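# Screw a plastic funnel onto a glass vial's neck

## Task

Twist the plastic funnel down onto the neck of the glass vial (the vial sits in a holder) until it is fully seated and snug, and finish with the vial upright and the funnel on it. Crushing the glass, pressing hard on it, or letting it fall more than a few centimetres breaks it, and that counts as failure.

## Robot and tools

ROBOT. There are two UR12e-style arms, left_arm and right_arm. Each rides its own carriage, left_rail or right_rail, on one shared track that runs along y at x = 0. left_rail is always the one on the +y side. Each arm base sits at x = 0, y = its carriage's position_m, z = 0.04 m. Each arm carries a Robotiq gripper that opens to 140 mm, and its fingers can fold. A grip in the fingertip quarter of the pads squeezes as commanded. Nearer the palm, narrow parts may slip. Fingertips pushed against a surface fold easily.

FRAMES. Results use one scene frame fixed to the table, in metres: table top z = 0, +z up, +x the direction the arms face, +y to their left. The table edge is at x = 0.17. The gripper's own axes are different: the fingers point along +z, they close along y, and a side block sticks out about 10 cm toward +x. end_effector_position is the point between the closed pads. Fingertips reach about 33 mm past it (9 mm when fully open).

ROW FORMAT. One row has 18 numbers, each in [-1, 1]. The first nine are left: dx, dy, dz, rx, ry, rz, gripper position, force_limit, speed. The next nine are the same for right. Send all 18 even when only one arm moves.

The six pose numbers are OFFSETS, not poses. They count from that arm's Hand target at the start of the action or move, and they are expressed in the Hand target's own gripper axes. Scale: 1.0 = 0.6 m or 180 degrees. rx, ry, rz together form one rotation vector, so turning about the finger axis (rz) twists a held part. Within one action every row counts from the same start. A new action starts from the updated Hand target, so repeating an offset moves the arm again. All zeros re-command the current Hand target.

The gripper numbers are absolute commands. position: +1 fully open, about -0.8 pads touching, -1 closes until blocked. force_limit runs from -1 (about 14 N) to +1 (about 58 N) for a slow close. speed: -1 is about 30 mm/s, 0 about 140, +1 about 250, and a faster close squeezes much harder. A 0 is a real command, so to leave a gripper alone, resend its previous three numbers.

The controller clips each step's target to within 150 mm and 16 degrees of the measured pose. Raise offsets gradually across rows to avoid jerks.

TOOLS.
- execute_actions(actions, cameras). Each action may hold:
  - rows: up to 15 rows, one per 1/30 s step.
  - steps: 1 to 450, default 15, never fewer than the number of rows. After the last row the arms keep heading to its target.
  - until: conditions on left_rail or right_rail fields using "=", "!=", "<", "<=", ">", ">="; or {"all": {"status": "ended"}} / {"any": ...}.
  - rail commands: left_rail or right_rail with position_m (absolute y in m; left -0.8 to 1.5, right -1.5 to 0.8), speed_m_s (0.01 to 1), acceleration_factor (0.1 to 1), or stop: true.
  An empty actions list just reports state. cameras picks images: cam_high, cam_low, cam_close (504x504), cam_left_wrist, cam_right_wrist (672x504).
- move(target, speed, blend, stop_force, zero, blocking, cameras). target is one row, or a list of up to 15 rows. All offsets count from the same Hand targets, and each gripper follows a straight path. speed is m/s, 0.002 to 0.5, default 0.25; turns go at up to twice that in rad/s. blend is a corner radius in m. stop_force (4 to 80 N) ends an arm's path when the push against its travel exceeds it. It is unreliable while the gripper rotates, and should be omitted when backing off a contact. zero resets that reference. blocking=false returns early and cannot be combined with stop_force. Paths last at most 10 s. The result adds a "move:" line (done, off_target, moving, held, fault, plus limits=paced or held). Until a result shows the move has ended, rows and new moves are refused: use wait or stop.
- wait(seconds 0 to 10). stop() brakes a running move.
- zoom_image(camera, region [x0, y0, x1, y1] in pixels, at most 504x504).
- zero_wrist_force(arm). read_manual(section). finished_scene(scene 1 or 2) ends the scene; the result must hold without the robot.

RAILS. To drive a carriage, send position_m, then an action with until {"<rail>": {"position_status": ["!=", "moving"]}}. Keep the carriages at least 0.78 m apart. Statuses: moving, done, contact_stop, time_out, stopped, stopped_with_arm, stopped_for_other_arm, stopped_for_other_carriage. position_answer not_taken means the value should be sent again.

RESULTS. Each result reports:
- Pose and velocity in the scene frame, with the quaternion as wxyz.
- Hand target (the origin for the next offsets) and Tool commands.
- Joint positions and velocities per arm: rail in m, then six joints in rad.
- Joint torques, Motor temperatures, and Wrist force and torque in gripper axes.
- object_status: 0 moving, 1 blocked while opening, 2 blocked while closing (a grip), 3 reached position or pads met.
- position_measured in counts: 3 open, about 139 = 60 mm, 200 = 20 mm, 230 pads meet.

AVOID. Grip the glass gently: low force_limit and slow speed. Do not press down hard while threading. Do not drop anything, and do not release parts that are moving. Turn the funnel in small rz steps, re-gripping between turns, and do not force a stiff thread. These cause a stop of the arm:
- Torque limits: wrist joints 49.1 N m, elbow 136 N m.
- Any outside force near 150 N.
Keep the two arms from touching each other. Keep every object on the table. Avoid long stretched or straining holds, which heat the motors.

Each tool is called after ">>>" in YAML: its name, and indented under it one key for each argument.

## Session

>>> execute_actions:
  actions: []

>>> zoom_image:
  camera: "cam_high"
  region: [120, 210, 280, 330]

Scene clock: 0.00 s.
left_arm: end_effector_position=(+0.3563, +0.4786, +0.5790) position_measured=3 object_status=3 end_effector_quat_wxyz=(+0.000, +0.000, +1.000, +0.000) | right_arm: end_effector_position=(+0.3563, -0.3214, +0.5790) position_measured=3 object_status=3 end_effector_quat_wxyz=(+0.000, +0.000, +1.000, +0.000)
Joint positions: left_arm=[0.4 -0.28 -2.157 1.821 -1.235 -1.571 -0.281] | right_arm=[-0.4 -0.28 -2.157 1.821 -1.235 -1.571 -0.281]
Joint velocities: within noise
Joint torques (N m): no reading
Motor temperatures (°C): left_arm=[32 34 36 36 38 37] | right_arm=[33 30 34 39 35 38]
Wrist force (N): no reading
Wrist torque (N m): no reading
Wrist force, peak (N): no reading
Hand target: left_arm +0.3563, +0.4786, +0.5790; +0.000, +0.000, +1.000, +0.000 | right_arm +0.3563, -0.3214, +0.5790; +0.000, +0.000, +1.000, +0.000
Tool commands: left_gripper/position=+1.0 left_gripper/force_limit=+1.0 left_gripper/speed=+1.0 right_gripper/position=+1.0 right_gripper/force_limit=+1.0 right_gripper/speed=+1.0
left_rail: position_m=0.400 position_status=done
right_rail: position_m=-0.400 position_status=done

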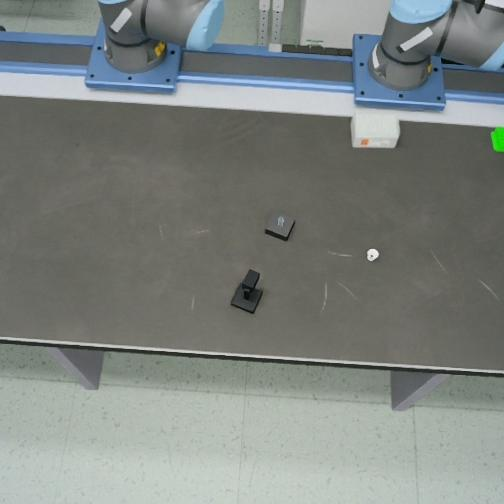

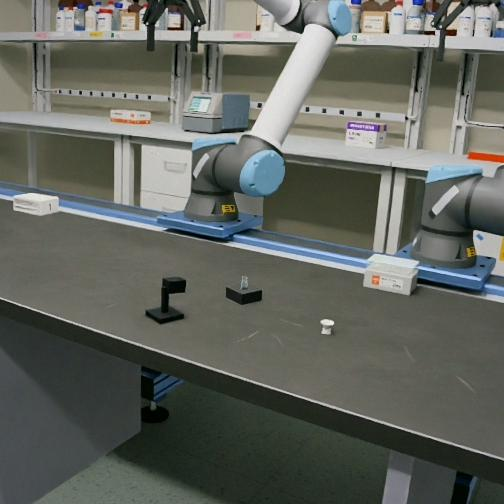

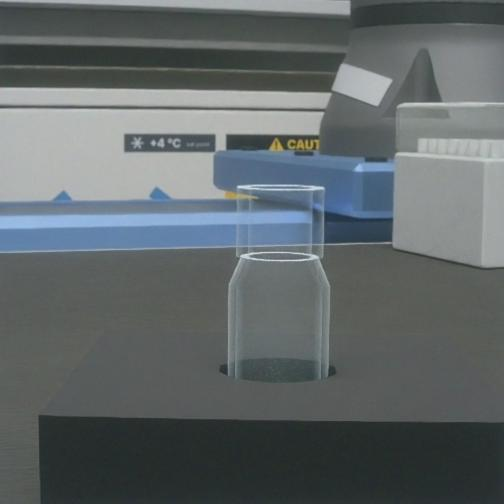

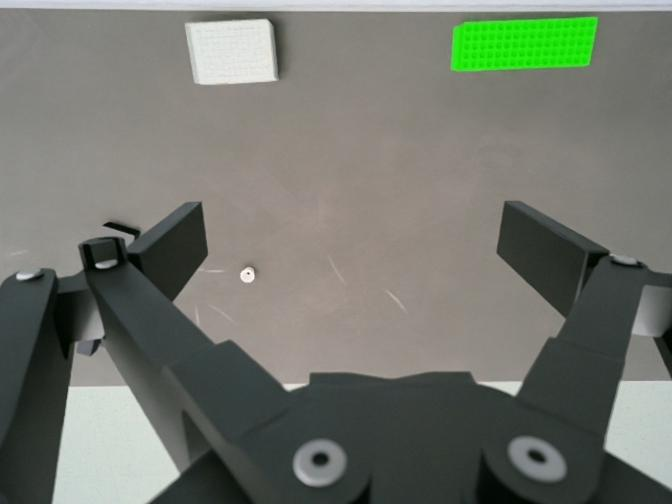

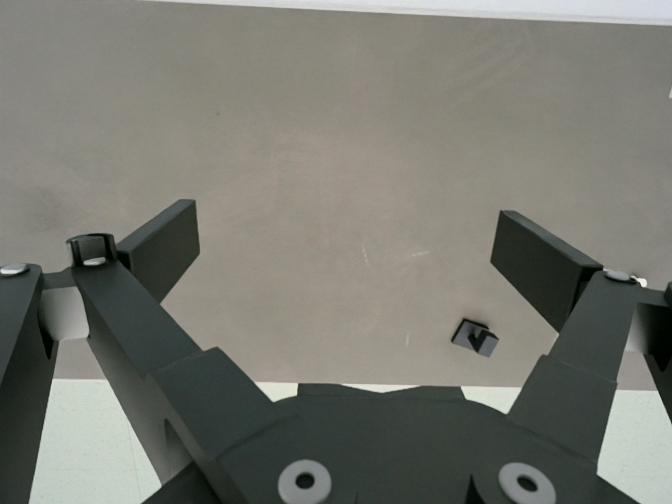

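Scaled by 3.150 from the camera's 504x504 image, which has a finer 720x720 frame.

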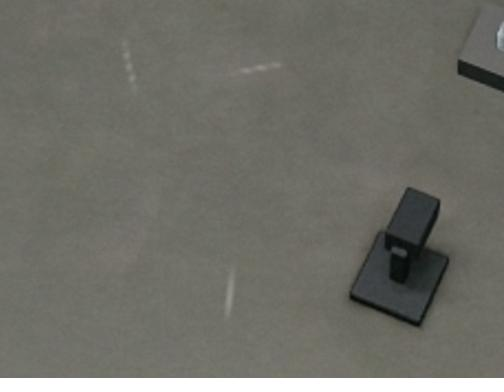

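>>> move:
  target: [0,0,0,0,0,0,1,1,1,-0.473,1.0,0.715,0,0,0,0.0,-1,0]
  speed: 0.5
  cameras: ["cam_right_wrist"]

Scene clock: 4.93 s.
left_arm: end_effector_position=(+0.3563, +0.4786, +0.5790) position_measured=3 object_status=3 end_effector_quat_wxyz=(+0.000, +0.000, +1.000, +0.000) | right_arm: end_effector_position=(+0.6402, +0.2785, +0.1501) position_measured=129 object_status=3 end_effector_quat_wxyz=(+0.000, +0.000, +1.000, +0.000)
Joint positions: left_arm=[0.4 -0.28 -2.157 1.821 -1.235 -1.571 -0.281] | right_arm=[-0.4 0.627 -1.074 1.563 -2.06 -1.571 0.627]
Joint velocities: within noise
Joint torques (N m): left_arm=[0.73 0.11 -42.55 -4.36 -0.11 -0.41] | right_arm=[6.91 -83.08 -48.34 -1.34 -2.44 2.48]
Motor temperatures (°C): left_arm=[32 34 36 36 38 37] | right_arm=[33 30 34 39 35 38]
Wrist force (N): left_arm=[0.0 0.2 -0.2] | right_arm=[0.2 -0.1 -0.7]
Wrist torque (N m): left_arm=[0.05 -0.01 0.00] | right_arm=[-0.02 -0.01 0.00]
Wrist force, peak (N): left_arm=[-0.2 0.9 -0.4] | right_arm=[-0.9 2.7 2.5]
Hand target: left_arm +0.3563, +0.4786, +0.5790; +0.000, +0.000, +1.000, +0.000 | right_arm +0.6402, +0.2786, +0.1500; +0.000, +0.000, +1.000, +0.000
Off the commanded pose: left_arm 0.000 m, 0 deg | right_arm 0.000 m, 0 deg.
left_rail: position_m=0.400 position_status=done
right_rail: position_m=-0.400 position_status=done
move: done
Images, in order (width x height): cam_right_wrist 672x504.

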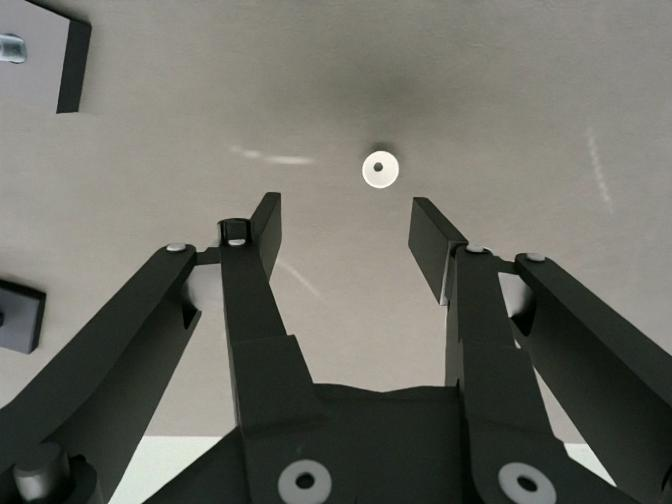

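>>> move:
  target:
    - [0,0,0,0,0,0,1,1,1,0.0153,0.0535,0.09,0,0,0,0.0,-0.1,-1]
    - [0,0,0,0,0,0,1,1,1,0.0153,0.0535,0.175,0,0,0,0.0,-0.1,-1]
    - [0,0,0,0,0,0,1,1,1,0.0153,0.0535,0.175,0,0,0,-1,-0.1,-0.9]
  speed: 0.2
  blend: [0.01,0,0]
  cameras: ["cam_right_wrist"]

>>> zoom_image:
  camera: "cam_right_wrist"
  region: [220, 130, 480, 330]

Scene clock: 8.73 s.
left_arm: end_effector_position=(+0.3563, +0.4786, +0.5790) position_measured=3 object_status=3 end_effector_quat_wxyz=(+0.000, +0.000, +1.000, +0.000) | right_arm: end_effector_position=(+0.6310, +0.3107, +0.0450) position_measured=194 object_status=0 end_effector_quat_wxyz=(+0.000, +0.000, +1.000, +0.000)
Joint positions: left_arm=[0.4 -0.28 -2.157 1.821 -1.235 -1.571 -0.28] | right_arm=[-0.4 0.66 -0.958 1.587 -2.2 -1.571 0.66]
Joint velocities: within noise
Joint torques (N m): left_arm=[2.42 5.74 -41.51 -3.58 -0.66 -0.66] | right_arm=[5.81 -90.97 -34.23 -7.24 0.77 2.5]
Motor temperatures (°C): left_arm=[32 34 36 36 38 37] | right_arm=[33 30 34 39 35 38]
Wrist force (N): left_arm=[0.2 0.0 -0.3] | right_arm=[0.9 -0.5 -4.3]
Wrist torque (N m): left_arm=[0.00 -0.04 0.00] | right_arm=[-0.04 -0.13 0.00]
Wrist force, peak (N): left_arm=[0.0 0.5 -0.7] | right_arm=[0.7 -0.1 -4.5]
Hand target: left_arm +0.3563, +0.4786, +0.5790; +0.000, +0.000, +1.000, +0.000 | right_arm +0.6310, +0.3107, +0.0450; +0.000, +0.000, +1.000, +0.000
Off the commanded pose: left_arm 0.000 m, 0 deg | right_arm 0.000 m, 0 deg.
left_rail: position_m=0.400 position_status=done
right_rail: position_m=-0.400 position_status=done
move: done
Images, in order (width x height): cam_right_wrist 672x504.

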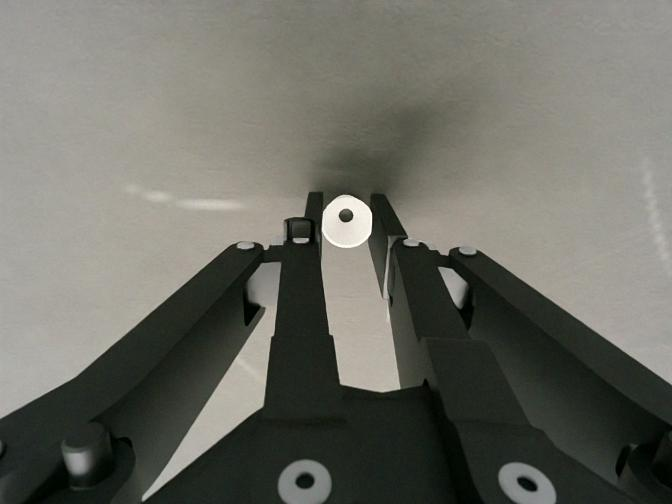

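Scaled by 1.938 from the camera's 672x504 image, which has a finer 960x720 frame.

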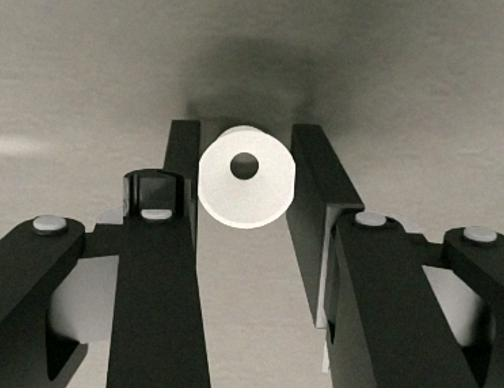

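>>> move:
  target:
    - [0,0,0,0,0,0,1,1,1,0,0,-0.04,0,0,0,-1,-0.1,-0.9]
    - [0,0,0,0,0,0,1,1,1,0.03,-0.1,-0.158,0,0,-0.667,-1,-0.1,-0.9]
    - [0,0,0,0,0,0,1,1,1,0.08,-0.25,-0.158,0,0,0.667,-1,-0.1,-0.9]
    - [0,0,0,0,0,0,1,1,1,0.123,-0.411,-0.158,0,0,0,-1,-0.1,-0.9]
  speed: [0.15,0.5,0.5,0.5]
  blend: [0.012,0.03,0.03,0]
  cameras: ["cam_right_wrist","cam_close"]

>>> zoom_image:
  camera: "cam_right_wrist"
  region: [270, 130, 430, 250]

Scene clock: 18.77 s.
left_arm: end_effector_position=(+0.3563, +0.4786, +0.5790) position_measured=3 object_status=3 end_effector_quat_wxyz=(+0.000, +0.000, +1.000, +0.000) | right_arm: end_effector_position=(+0.5572, +0.0641, +0.1398) position_measured=194 object_status=2 end_effector_quat_wxyz=(+0.000, +0.000, +1.000, +0.000)
Joint positions: left_arm=[0.4 -0.28 -2.157 1.821 -1.235 -1.571 -0.28] | right_arm=[-0.4 0.452 -1.366 2.003 -2.208 -1.571 -5.831]
Joint velocities: within noise
Joint torques (N m): left_arm=[0.37 9.6 -37.51 -3.58 -0.53 -0.27] | right_arm=[-12.47 -80.38 -33.04 -7.85 3.43 -3.23]
Motor temperatures (°C): left_arm=[32 34 36 36 38 37] | right_arm=[33 30 34 39 35 38]
Wrist force (N): left_arm=[0.1 1.0 -0.4] | right_arm=[0.3 -0.2 0.1]
Wrist torque (N m): left_arm=[0.23 -0.02 -0.01] | right_arm=[-0.06 -0.04 -0.02]
Wrist force, peak (N): left_arm=[0.1 1.1 -0.5] | right_arm=[0.2 -0.5 -4.8]
Hand target: left_arm +0.3563, +0.4786, +0.5790; +0.000, +0.000, +1.000, +0.000 | right_arm +0.5572, +0.0641, +0.1398; +0.000, +0.000, +1.000, +0.000
Off the commanded pose: left_arm 0.000 m, 0 deg | right_arm 0.000 m, 0 deg.
left_rail: position_m=0.400 position_status=done
right_rail: position_m=-0.400 position_status=done
move: done
Images, in order (width x height): cam_close 504x504, cam_right_wrist 672x504.

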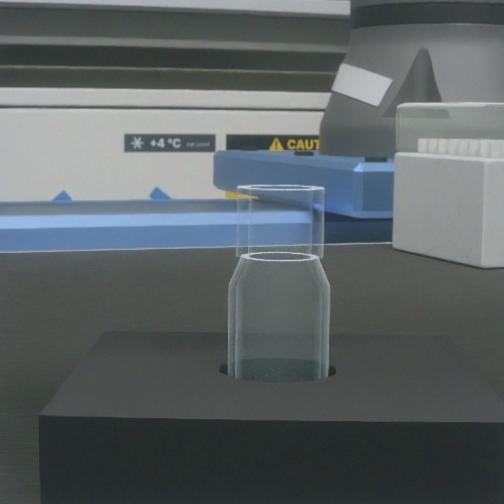

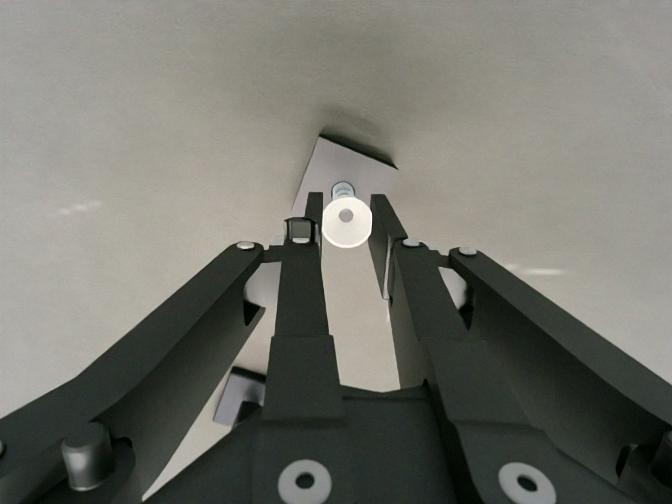

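Scaled by 3.150 from the camera's 672x504 image, which has a finer 960x720 frame.

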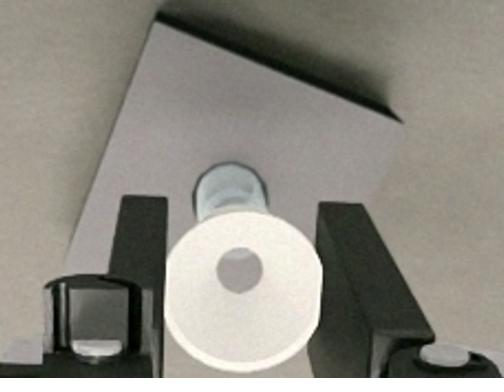

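>>> move:
  target: [0,0,0,0,0,0,1,1,1,-0.0047,0.0018,0.063,0,0,0,-1,-0.1,-0.9]
  speed: 0.15
  cameras: ["cam_close","cam_right_wrist"]

>>> zoom_image:
  camera: "cam_right_wrist"
  region: [325, 175, 365, 225]

Scene clock: 20.40 s.
left_arm: end_effector_position=(+0.3563, +0.4786, +0.5790) position_measured=3 object_status=3 end_effector_quat_wxyz=(+0.000, +0.000, +1.000, +0.000) | right_arm: end_effector_position=(+0.5600, +0.0651, +0.1021) position_measured=194 object_status=2 end_effector_quat_wxyz=(+0.000, +0.000, +1.000, +0.000)
Joint positions: left_arm=[0.4 -0.28 -2.157 1.821 -1.235 -1.571 -0.28] | right_arm=[-0.4 0.452 -1.319 2.027 -2.278 -1.571 -5.832]
Joint velocities: within noise
Joint torques (N m): left_arm=[0.38 11.15 -37.51 -3.72 -0.39 -0.79] | right_arm=[-10.47 -54.57 -30.89 -8.65 3.17 -2.31]
Motor temperatures (°C): left_arm=[32 34 36 36 38 37] | right_arm=[33 30 34 39 35 38]
Wrist force (N): left_arm=[0.1 0.1 -0.1] | right_arm=[0.6 0.3 -0.4]
Wrist torque (N m): left_arm=[0.02 -0.01 0.00] | right_arm=[0.06 -0.15 0.00]
Wrist force, peak (N): left_arm=[-0.2 0.7 -0.4] | right_arm=[0.2 -0.2 -1.7]
Hand target: left_arm +0.3563, +0.4786, +0.5790; +0.000, +0.000, +1.000, +0.000 | right_arm +0.5600, +0.0651, +0.1020; +0.000, +0.000, +1.000, +0.000
Off the commanded pose: left_arm 0.000 m, 0 deg | right_arm 0.000 m, 0 deg.
left_rail: position_m=0.400 position_status=done
right_rail: position_m=-0.400 position_status=done
move: done
Images, in order (width x height): cam_close 504x504, cam_right_wrist 672x504.

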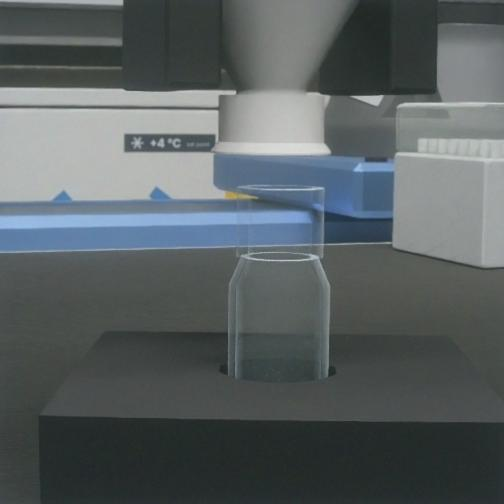

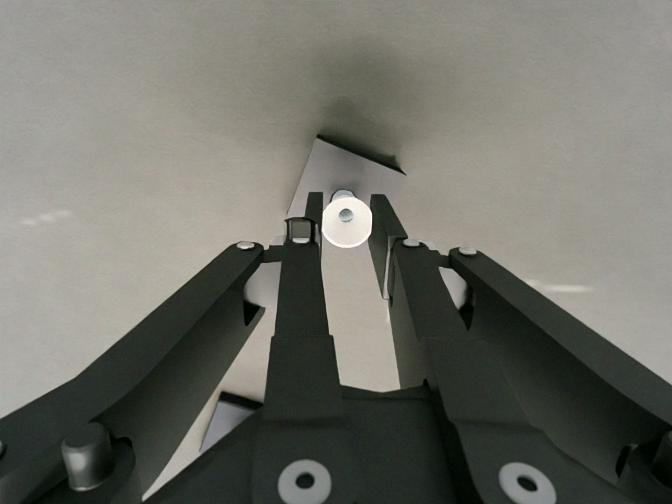

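Scaled by 10.080 from the camera's 672x504 image, which has a finer 960x720 frame.

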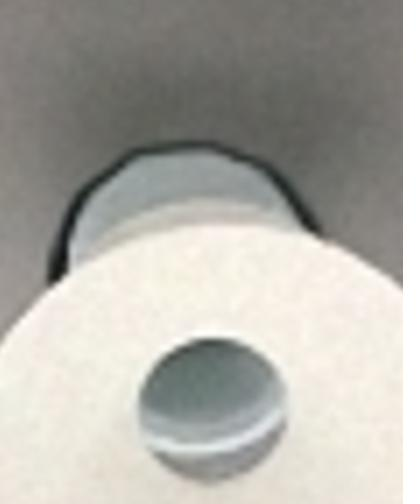

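>>> move:
  target: [0,0,0,0,0,0,1,1,1,-0.0017,0.0018,0.003,0,0,0,-1,-0.1,-0.9]
  speed: 0.1
  cameras: ["cam_close","cam_right_wrist"]

>>> move:
  target: [0,0,0,0,0,0,1,1,1,0,0,0.012,0,0,0,-1,-0.1,-0.9]
  speed: 0.008
  stop_force: 4
  cameras: ["cam_close","cam_right_wrist"]

>>> zoom_image:
  camera: "cam_right_wrist"
  region: [325, 175, 365, 225]

Scene clock: 23.47 s.
left_arm: end_effector_position=(+0.3563, +0.4786, +0.5790) position_measured=3 object_status=3 end_effector_quat_wxyz=(+0.000, +0.000, +1.000, +0.000) | right_arm: end_effector_position=(+0.5610, +0.0662, +0.1002) position_measured=194 object_status=2 end_effector_quat_wxyz=(+0.000, +0.000, +1.000, +0.000)
Joint positions: left_arm=[0.4 -0.28 -2.157 1.821 -1.235 -1.571 -0.281] | right_arm=[-0.4 0.452 -1.315 2.025 -2.281 -1.571 -5.831]
Joint velocities: within noise
Joint torques (N m): left_arm=[4.47 11.07 -37.31 -3.84 -0.54 -0.28] | right_arm=[7.43 -55.5 -42.69 -8 3.19 2.22]
Motor temperatures (°C): left_arm=[32 34 36 36 38 37] | right_arm=[33 29 34 39 35 38]
Wrist force (N): left_arm=[-0.2 0.0 -0.1] | right_arm=[0.4 0.2 0.0]
Wrist torque (N m): left_arm=[0.00 0.04 0.00] | right_arm=[0.03 -0.12 0.00]
Wrist force, peak (N): left_arm=[0.7 0.9 -0.3] | right_arm=[0.5 1.0 0.3]
Hand target: left_arm +0.3563, +0.4786, +0.5790; +0.000, +0.000, +1.000, +0.000 | right_arm +0.5610, +0.0662, +0.1002; +0.000, +0.000, +1.000, +0.000
Off the commanded pose: left_arm 0.000 m, 0 deg | right_arm 0.000 m, 0 deg.
left_rail: position_m=0.400 position_status=done
right_rail: position_m=-0.400 position_status=done
move: done
Images, in order (width x height): cam_close 504x504, cam_right_wrist 672x504.

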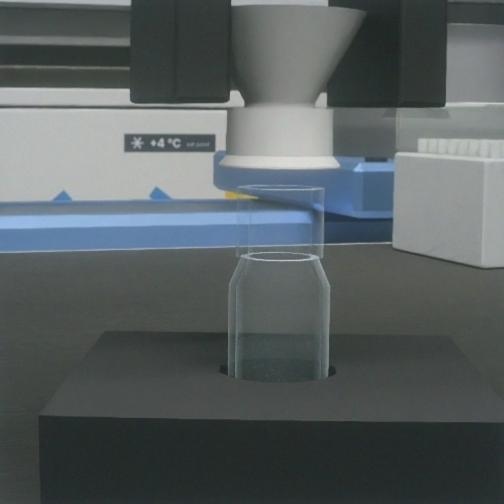

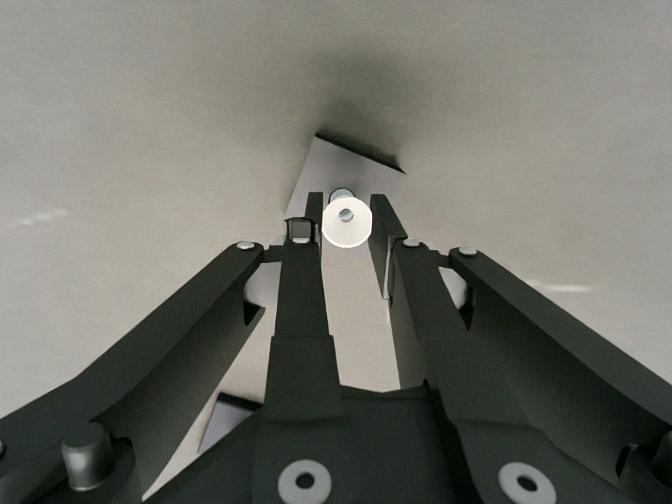

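Scene clock: 25.13 s.
left_arm: end_effector_position=(+0.3563, +0.4786, +0.5790) position_measured=3 object_status=3 end_effector_quat_wxyz=(+0.000, +0.000, +1.000, +0.000) | right_arm: end_effector_position=(+0.5610, +0.0662, +0.0930) position_measured=194 object_status=2 end_effector_quat_wxyz=(+0.000, +0.000, +1.000, +0.000)
Joint positions: left_arm=[0.4 -0.28 -2.157 1.821 -1.235 -1.571 -0.28] | right_arm=[-0.4 0.452 -1.306 2.03 -2.295 -1.571 -5.831]
Joint velocities: within noise
Joint torques (N m): left_arm=[-0.51 12.54 -36.42 -4.1 -0.46 -0.39] | right_arm=[5.3 -56.32 -30.5 -7.83 2.81 2.27]
Motor temperatures (°C): left_arm=[32 34 36 36 38 37] | right_arm=[33 29 34 39 35 38]
Wrist force (N): left_arm=[-0.1 0.4 -0.3] | right_arm=[0.3 0.3 0.1]
Wrist torque (N m): left_arm=[0.08 0.02 0.00] | right_arm=[0.07 -0.09 -0.01]
Wrist force, peak (N): left_arm=[0.0 0.3 -0.7] | right_arm=[0.9 -0.6 -4.3]
Hand target: left_arm +0.3563, +0.4786, +0.5790; +0.000, +0.000, +1.000, +0.000 | right_arm +0.5610, +0.0662, +0.0930; +0.000, +0.000, +1.000, +0.000
Off the commanded pose: left_arm 0.000 m, 0 deg | right_arm 0.000 m, 0 deg.
left_rail: position_m=0.400 position_status=done
right_rail: position_m=-0.400 position_status=done
move: done
Images, in order (width x height): cam_close 504x504, cam_right_wrist 672x504.

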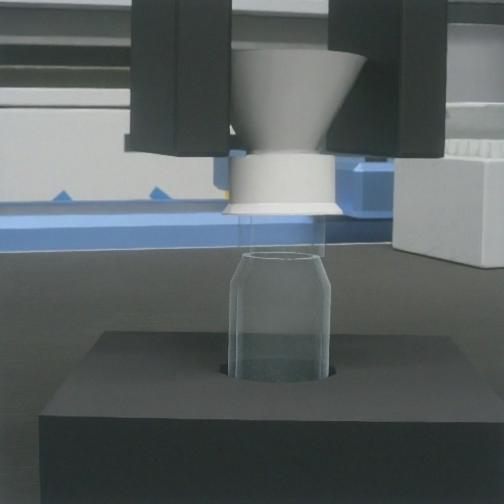

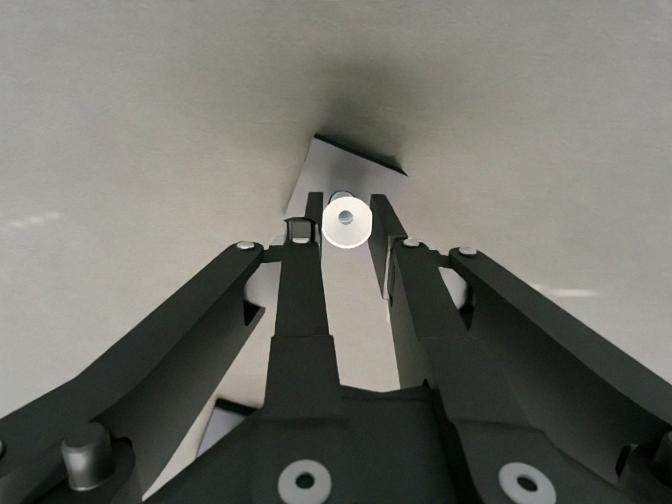

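Scaled by 10.080 from the camera's 672x504 image, which has a finer 960x720 frame.

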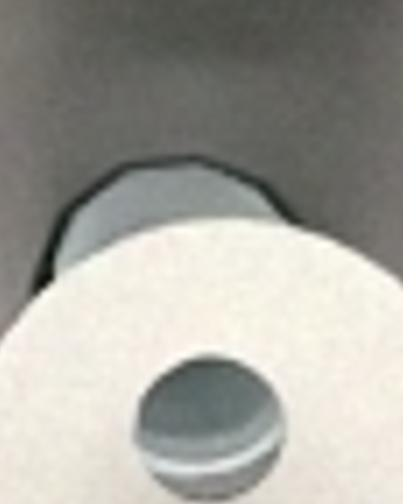

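>>> move:
  target:
    - [0,0,0,0,0,0,1,1,1,0,0,0.0023,0,0,0.945,-1,-0.1,-0.9]
    - [0,0,0,0,0,0,1,1,1,0,0,0.0045,0,0,-0.11,-1,-0.1,-0.9]
    - [0,0,0,0,0,0,1,1,1,0,0,0.0067,0,0,0.835,-1,-0.1,-0.9]
  speed: 0.5
  blend: [0.001,0.001,0]
  cameras: ["cam_close"]

Scene clock: 36.63 s.
left_arm: end_effector_position=(+0.3563, +0.4786, +0.5790) position_measured=3 object_status=3 end_effector_quat_wxyz=(+0.000, +0.000, +1.000, +0.000) | right_arm: end_effector_position=(+0.5610, +0.0662, +0.0890) position_measured=194 object_status=2 end_effector_quat_wxyz=(+0.000, +0.967, +0.256, +0.000)
Joint positions: left_arm=[0.4 -0.28 -2.157 1.821 -1.235 -1.571 -0.28] | right_arm=[-0.4 0.452 -1.301 2.033 -2.302 -1.571 3.075]
Joint velocities: within noise
Joint torques (N m): left_arm=[-0.17 15.97 -36.11 -3.78 -0.76 -0.63] | right_arm=[5.93 -52.19 -38.21 -0.49 -2.44 2.56]
Motor temperatures (°C): left_arm=[32 34 35 36 38 37] | right_arm=[33 29 34 39 35 38]
Wrist force (N): left_arm=[-0.1 0.3 0.2] | right_arm=[0.6 0.2 -6.9]
Wrist torque (N m): left_arm=[0.07 0.01 0.00] | right_arm=[0.01 -0.10 -0.01]
Wrist force, peak (N): left_arm=[-0.5 0.9 -0.4] | right_arm=[0.3 -0.7 -8.5]
Hand target: left_arm +0.3563, +0.4786, +0.5790; +0.000, +0.000, +1.000, +0.000 | right_arm +0.5610, +0.0662, +0.0890; +0.000, +0.967, +0.256, +0.000
Off the commanded pose: left_arm 0.000 m, 0 deg | right_arm 0.000 m, 0 deg.
left_rail: position_m=0.400 position_status=done
right_rail: position_m=-0.400 position_status=done
move: done; blend cut to 0 m at target 1
Images, in order (width x height): cam_close 504x504.

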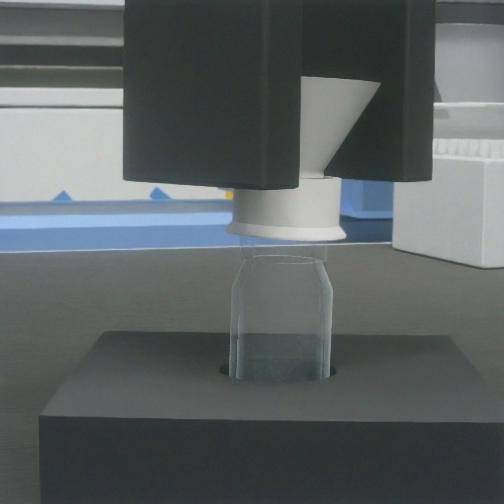

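>>> move:
  target:
    - [0,0,0,0,0,0,1,1,1,0,0,0.0018,0,0,0.96,-1,-0.1,-0.9]
    - [0,0,0,0,0,0,1,1,1,0,0,0.0018,0,0,0.96,0.1,-0.1,0]
    - [0,0,0,0,0,0,1,1,1,0,0,0.0018,0,0,0,0.1,-0.1,0]
    - [0,0,0,0,0,0,1,1,1,0,0,0.0018,0,0,0,-1,0,-0.9]
  speed: 0.5
  cameras: ["cam_close"]

>>> move:
  target: [0,0,0,0,0,0,1,1,1,0,0,0.002,0,0,0.96,-1,0,-0.9]
  speed: 0.5
  cameras: ["cam_close"]

>>> zoom_image:
  camera: "cam_close"
  region: [190, 160, 370, 300]

Scene clock: 48.23 s.
left_arm: end_effector_position=(+0.3563, +0.4786, +0.5790) position_measured=3 object_status=3 end_effector_quat_wxyz=(+0.000, +0.000, +1.000, +0.000) | right_arm: end_effector_position=(+0.5610, +0.0662, +0.0879) position_measured=197 object_status=0 end_effector_quat_wxyz=(+0.000, +0.967, +0.256, +0.000)
Joint positions: left_arm=[0.4 -0.28 -2.157 1.821 -1.235 -1.571 -0.281] | right_arm=[-0.4 0.452 -1.3 2.033 -2.304 -1.571 3.076]
Joint velocities: within noise
Joint torques (N m): left_arm=[-1.14 15.42 -38.63 -3.8 -0.78 -0.36] | right_arm=[-12.36 -81.64 -33 -2.66 3.13 -2.69]
Motor temperatures (°C): left_arm=[32 34 35 36 38 37] | right_arm=[33 29 34 39 35 38]
Wrist force (N): left_arm=[-0.2 0.5 -0.2] | right_arm=[0.4 0.3 -0.8]
Wrist torque (N m): left_arm=[0.11 0.04 0.00] | right_arm=[0.05 -0.11 -0.01]
Wrist force, peak (N): left_arm=[-0.6 0.9 -0.2] | right_arm=[0.6 0.0 -9.0]
Hand target: left_arm +0.3563, +0.4786, +0.5790; +0.000, +0.000, +1.000, +0.000 | right_arm +0.5610, +0.0662, +0.0879; +0.000, +0.967, +0.256, +0.000
Off the commanded pose: left_arm 0.000 m, 0 deg | right_arm 0.000 m, 0 deg.
left_rail: position_m=0.400 position_status=done
right_rail: position_m=-0.400 position_status=done
move: done
Images, in order (width x height): cam_close 504x504.

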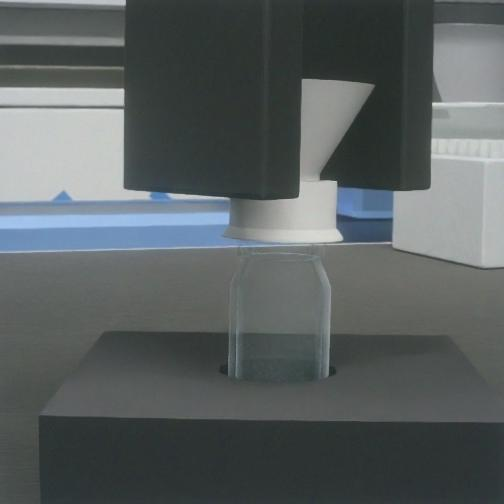

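Scene clock: 51.97 s.
left_arm: end_effector_position=(+0.3563, +0.4786, +0.5790) position_measured=3 object_status=3 end_effector_quat_wxyz=(+0.000, +0.000, +1.000, +0.000) | right_arm: end_effector_position=(+0.5610, +0.0662, +0.0867) position_measured=197 object_status=2 end_effector_quat_wxyz=(+0.000, -0.317, +0.949, +0.000)
Joint positions: left_arm=[0.4 -0.28 -2.157 1.821 -1.235 -1.571 -0.281] | right_arm=[-0.4 0.452 -1.299 2.034 -2.307 -1.571 6.091]
Joint velocities: within noise
Joint torques (N m): left_arm=[-1.04 17.52 -37.51 -3.86 -0.57 -0.56] | right_arm=[9.51 -52.4 -38.74 -0.44 -1.32 2.66]
Motor temperatures (°C): left_arm=[32 34 35 36 38 37] | right_arm=[33 29 34 39 35 38]
Wrist force (N): left_arm=[-0.2 0.7 -0.1] | right_arm=[0.4 -3.0 -4.4]
Wrist torque (N m): left_arm=[0.15 0.05 0.00] | right_arm=[0.39 -0.14 -0.02]
Wrist force, peak (N): left_arm=[-0.1 0.8 -0.4] | right_arm=[0.2 -3.8 -6.0]
Hand target: left_arm +0.3563, +0.4786, +0.5790; +0.000, +0.000, +1.000, +0.000 | right_arm +0.5610, +0.0662, +0.0867; +0.000, -0.316, +0.949, +0.000
Off the commanded pose: left_arm 0.000 m, 0 deg | right_arm 0.000 m, 0 deg.
left_rail: position_m=0.400 position_status=done
right_rail: position_m=-0.400 position_status=done
move: done
Images, in order (width x height): cam_close 504x504.

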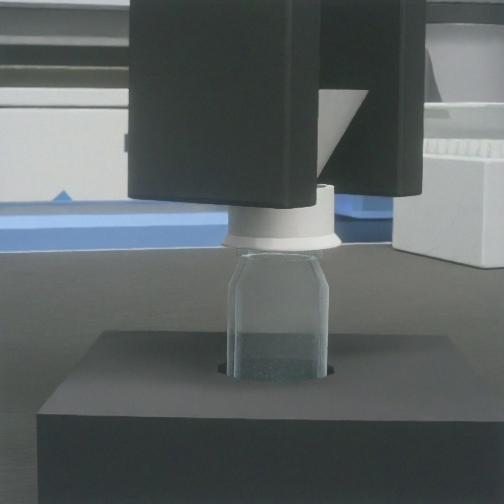

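Scaled by 2.800 from the camera's 504x504 image, which has a finer 720x720 frame.

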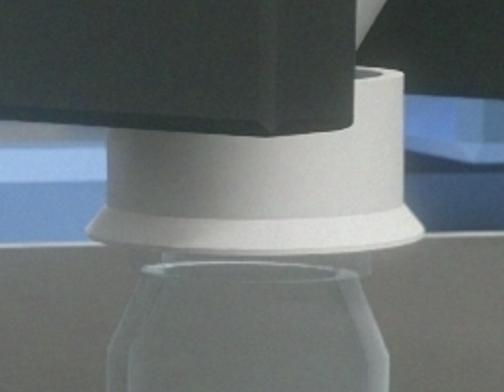

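>>> move:
  target:
    - [0,0,0,0,0,0,1,1,1,0,0,0,0,0,0,0.1,-0.1,0]
    - [0,0,0,0,0,0,1,1,1,0,0,0,0,0,-0.97,0.1,-0.1,0]
    - [0,0,0,0,0,0,1,1,1,0,0,0,0,0,-0.97,-1,0.2,-0.9]
  speed: 0.5
  cameras: []

>>> move:
  target: [0,0,0,0,0,0,1,1,1,0,0,0.002,0,0,0.97,-1,0.2,-0.9]
  speed: 0.5
  cameras: ["cam_close"]

>>> zoom_image:
  camera: "cam_close"
  region: [190, 160, 370, 300]

Scene clock: 59.20 s.
left_arm: end_effector_position=(+0.3563, +0.4786, +0.5790) position_measured=3 object_status=3 end_effector_quat_wxyz=(+0.000, +0.000, +1.000, +0.000) | right_arm: end_effector_position=(+0.5610, +0.0662, +0.0867) position_measured=197 object_status=0 end_effector_quat_wxyz=(+0.000, +0.962, +0.271, +0.000)
Joint positions: left_arm=[0.4 -0.28 -2.157 1.821 -1.235 -1.571 -0.281] | right_arm=[-0.4 0.452 -1.299 2.034 -2.307 -1.571 3.044]
Joint velocities: within noise
Joint torques (N m): left_arm=[1.78 15.88 -37.61 -3.63 -0.87 -0.72] | right_arm=[-12.54 -81.36 -33.02 -2.9 3.05 -2.71]
Motor temperatures (°C): left_arm=[32 34 35 36 38 37] | right_arm=[33 29 34 39 35 38]
Wrist force (N): left_arm=[0.2 0.3 -0.4] | right_arm=[0.3 0.5 -1.2]
Wrist torque (N m): left_arm=[0.06 -0.04 0.00] | right_arm=[0.11 -0.09 -0.01]
Wrist force, peak (N): left_arm=[0.3 0.8 -0.5] | right_arm=[0.6 -3.5 -4.9]
Hand target: left_arm +0.3563, +0.4786, +0.5790; +0.000, +0.000, +1.000, +0.000 | right_arm +0.5610, +0.0662, +0.0867; +0.000, +0.962, +0.271, +0.000
Off the commanded pose: left_arm 0.000 m, 0 deg | right_arm 0.000 m, 0 deg.
left_rail: position_m=0.400 position_status=done
right_rail: position_m=-0.400 position_status=done
move: done
No camera images: "cameras" was empty.

Scene clock: 62.97 s.
left_arm: end_effector_position=(+0.3563, +0.4786, +0.5790) position_measured=3 object_status=3 end_effector_quat_wxyz=(+0.000, +0.000, +1.000, +0.000) | right_arm: end_effector_position=(+0.5610, +0.0662, +0.0855) position_measured=197 object_status=2 end_effector_quat_wxyz=(+0.000, -0.317, +0.949, +0.000)
Joint positions: left_arm=[0.4 -0.28 -2.157 1.821 -1.235 -1.571 -0.281] | right_arm=[-0.4 0.452 -1.297 2.035 -2.309 -1.571 6.091]
Joint velocities: within noise
Joint torques (N m): left_arm=[-0.84 17.09 -38.16 -3.84 -0.86 -0.23] | right_arm=[9.08 -49.03 -36.72 -0.18 -1.69 2.27]
Motor temperatures (°C): left_arm=[32 34 35 36 38 37] | right_arm=[33 29 34 39 35 38]
Wrist force (N): left_arm=[-0.3 0.3 0.2] | right_arm=[0.1 -2.3 -8.7]
Wrist torque (N m): left_arm=[0.07 0.07 0.00] | right_arm=[0.28 -0.08 -0.09]
Wrist force, peak (N): left_arm=[-0.5 0.7 -0.1] | right_arm=[0.0 -3.0 -10.7]
Hand target: left_arm +0.3563, +0.4786, +0.5790; +0.000, +0.000, +1.000, +0.000 | right_arm +0.5610, +0.0662, +0.0855; +0.000, -0.316, +0.949, +0.000
Off the commanded pose: left_arm 0.000 m, 0 deg | right_arm 0.000 m, 0 deg.
left_rail: position_m=0.400 position_status=done
right_rail: position_m=-0.400 position_status=done
move: done
Images, in order (width x height): cam_close 504x504.

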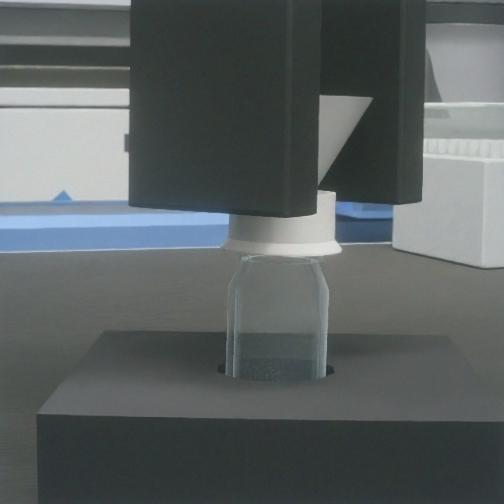

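Scaled by 2.800 from the camera's 504x504 image, which has a finer 720x720 frame.

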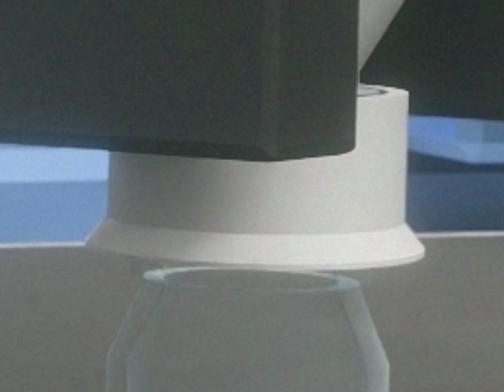

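>>> move:
  target:
    - [0,0,0,0,0,0,1,1,1,0,0,0,0,0,0,0.1,0,-0.6]
    - [0,0,0,0,0,0,1,1,1,0,0,-0.08,0,0,0,0.1,0,-0.6]
  speed: 0.2
  cameras: ["cam_close"]

>>> zoom_image:
  camera: "cam_close"
  region: [190, 160, 370, 300]

Scene clock: 65.43 s.
left_arm: end_effector_position=(+0.3563, +0.4786, +0.5790) position_measured=3 object_status=3 end_effector_quat_wxyz=(+0.000, +0.000, +1.000, +0.000) | right_arm: end_effector_position=(+0.5610, +0.0662, +0.1334) position_measured=117 object_status=3 end_effector_quat_wxyz=(+0.000, -0.316, +0.949, +0.000)
Joint positions: left_arm=[0.4 -0.28 -2.157 1.821 -1.235 -1.571 -0.281] | right_arm=[-0.4 0.452 -1.352 2 -2.219 -1.571 6.092]
Joint velocities: within noise
Joint torques (N m): left_arm=[-0.34 15.31 -37.83 -3.63 -0.93 -0.5] | right_arm=[-5.04 -80.94 -44.03 -1.43 -1 -0.37]
Motor temperatures (°C): left_arm=[32 34 35 36 38 37] | right_arm=[33 29 34 39 35 38]
Wrist force (N): left_arm=[-0.4 0.7 -0.2] | right_arm=[0.4 0.1 0.4]
Wrist torque (N m): left_arm=[0.16 0.09 0.00] | right_arm=[0.01 -0.06 -0.01]
Wrist force, peak (N): left_arm=[0.7 0.6 -0.2] | right_arm=[0.7 -2.8 -8.9]
Hand target: left_arm +0.3563, +0.4786, +0.5790; +0.000, +0.000, +1.000, +0.000 | right_arm +0.5610, +0.0662, +0.1335; +0.000, -0.316, +0.949, +0.000
Off the commanded pose: left_arm 0.000 m, 0 deg | right_arm 0.000 m, 0 deg.
left_rail: position_m=0.400 position_status=done
right_rail: position_m=-0.400 position_status=done
move: done
Images, in order (width x height): cam_close 504x504.

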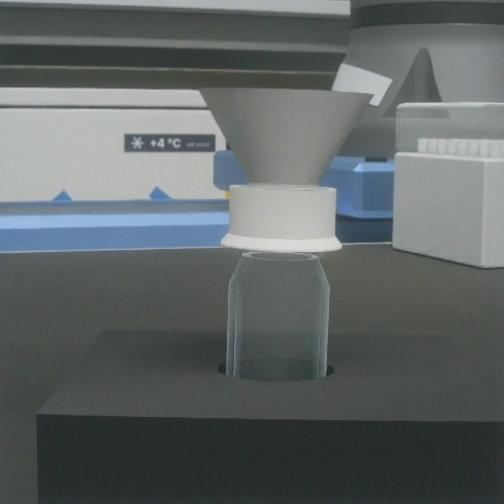

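Scaled by 2.800 from the camera's 504x504 image, which has a finer 720x720 frame.

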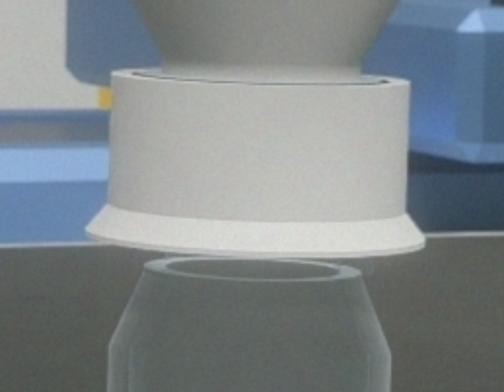

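>>> finished_scene:
  scene: 2

The scene is finished: the task was done.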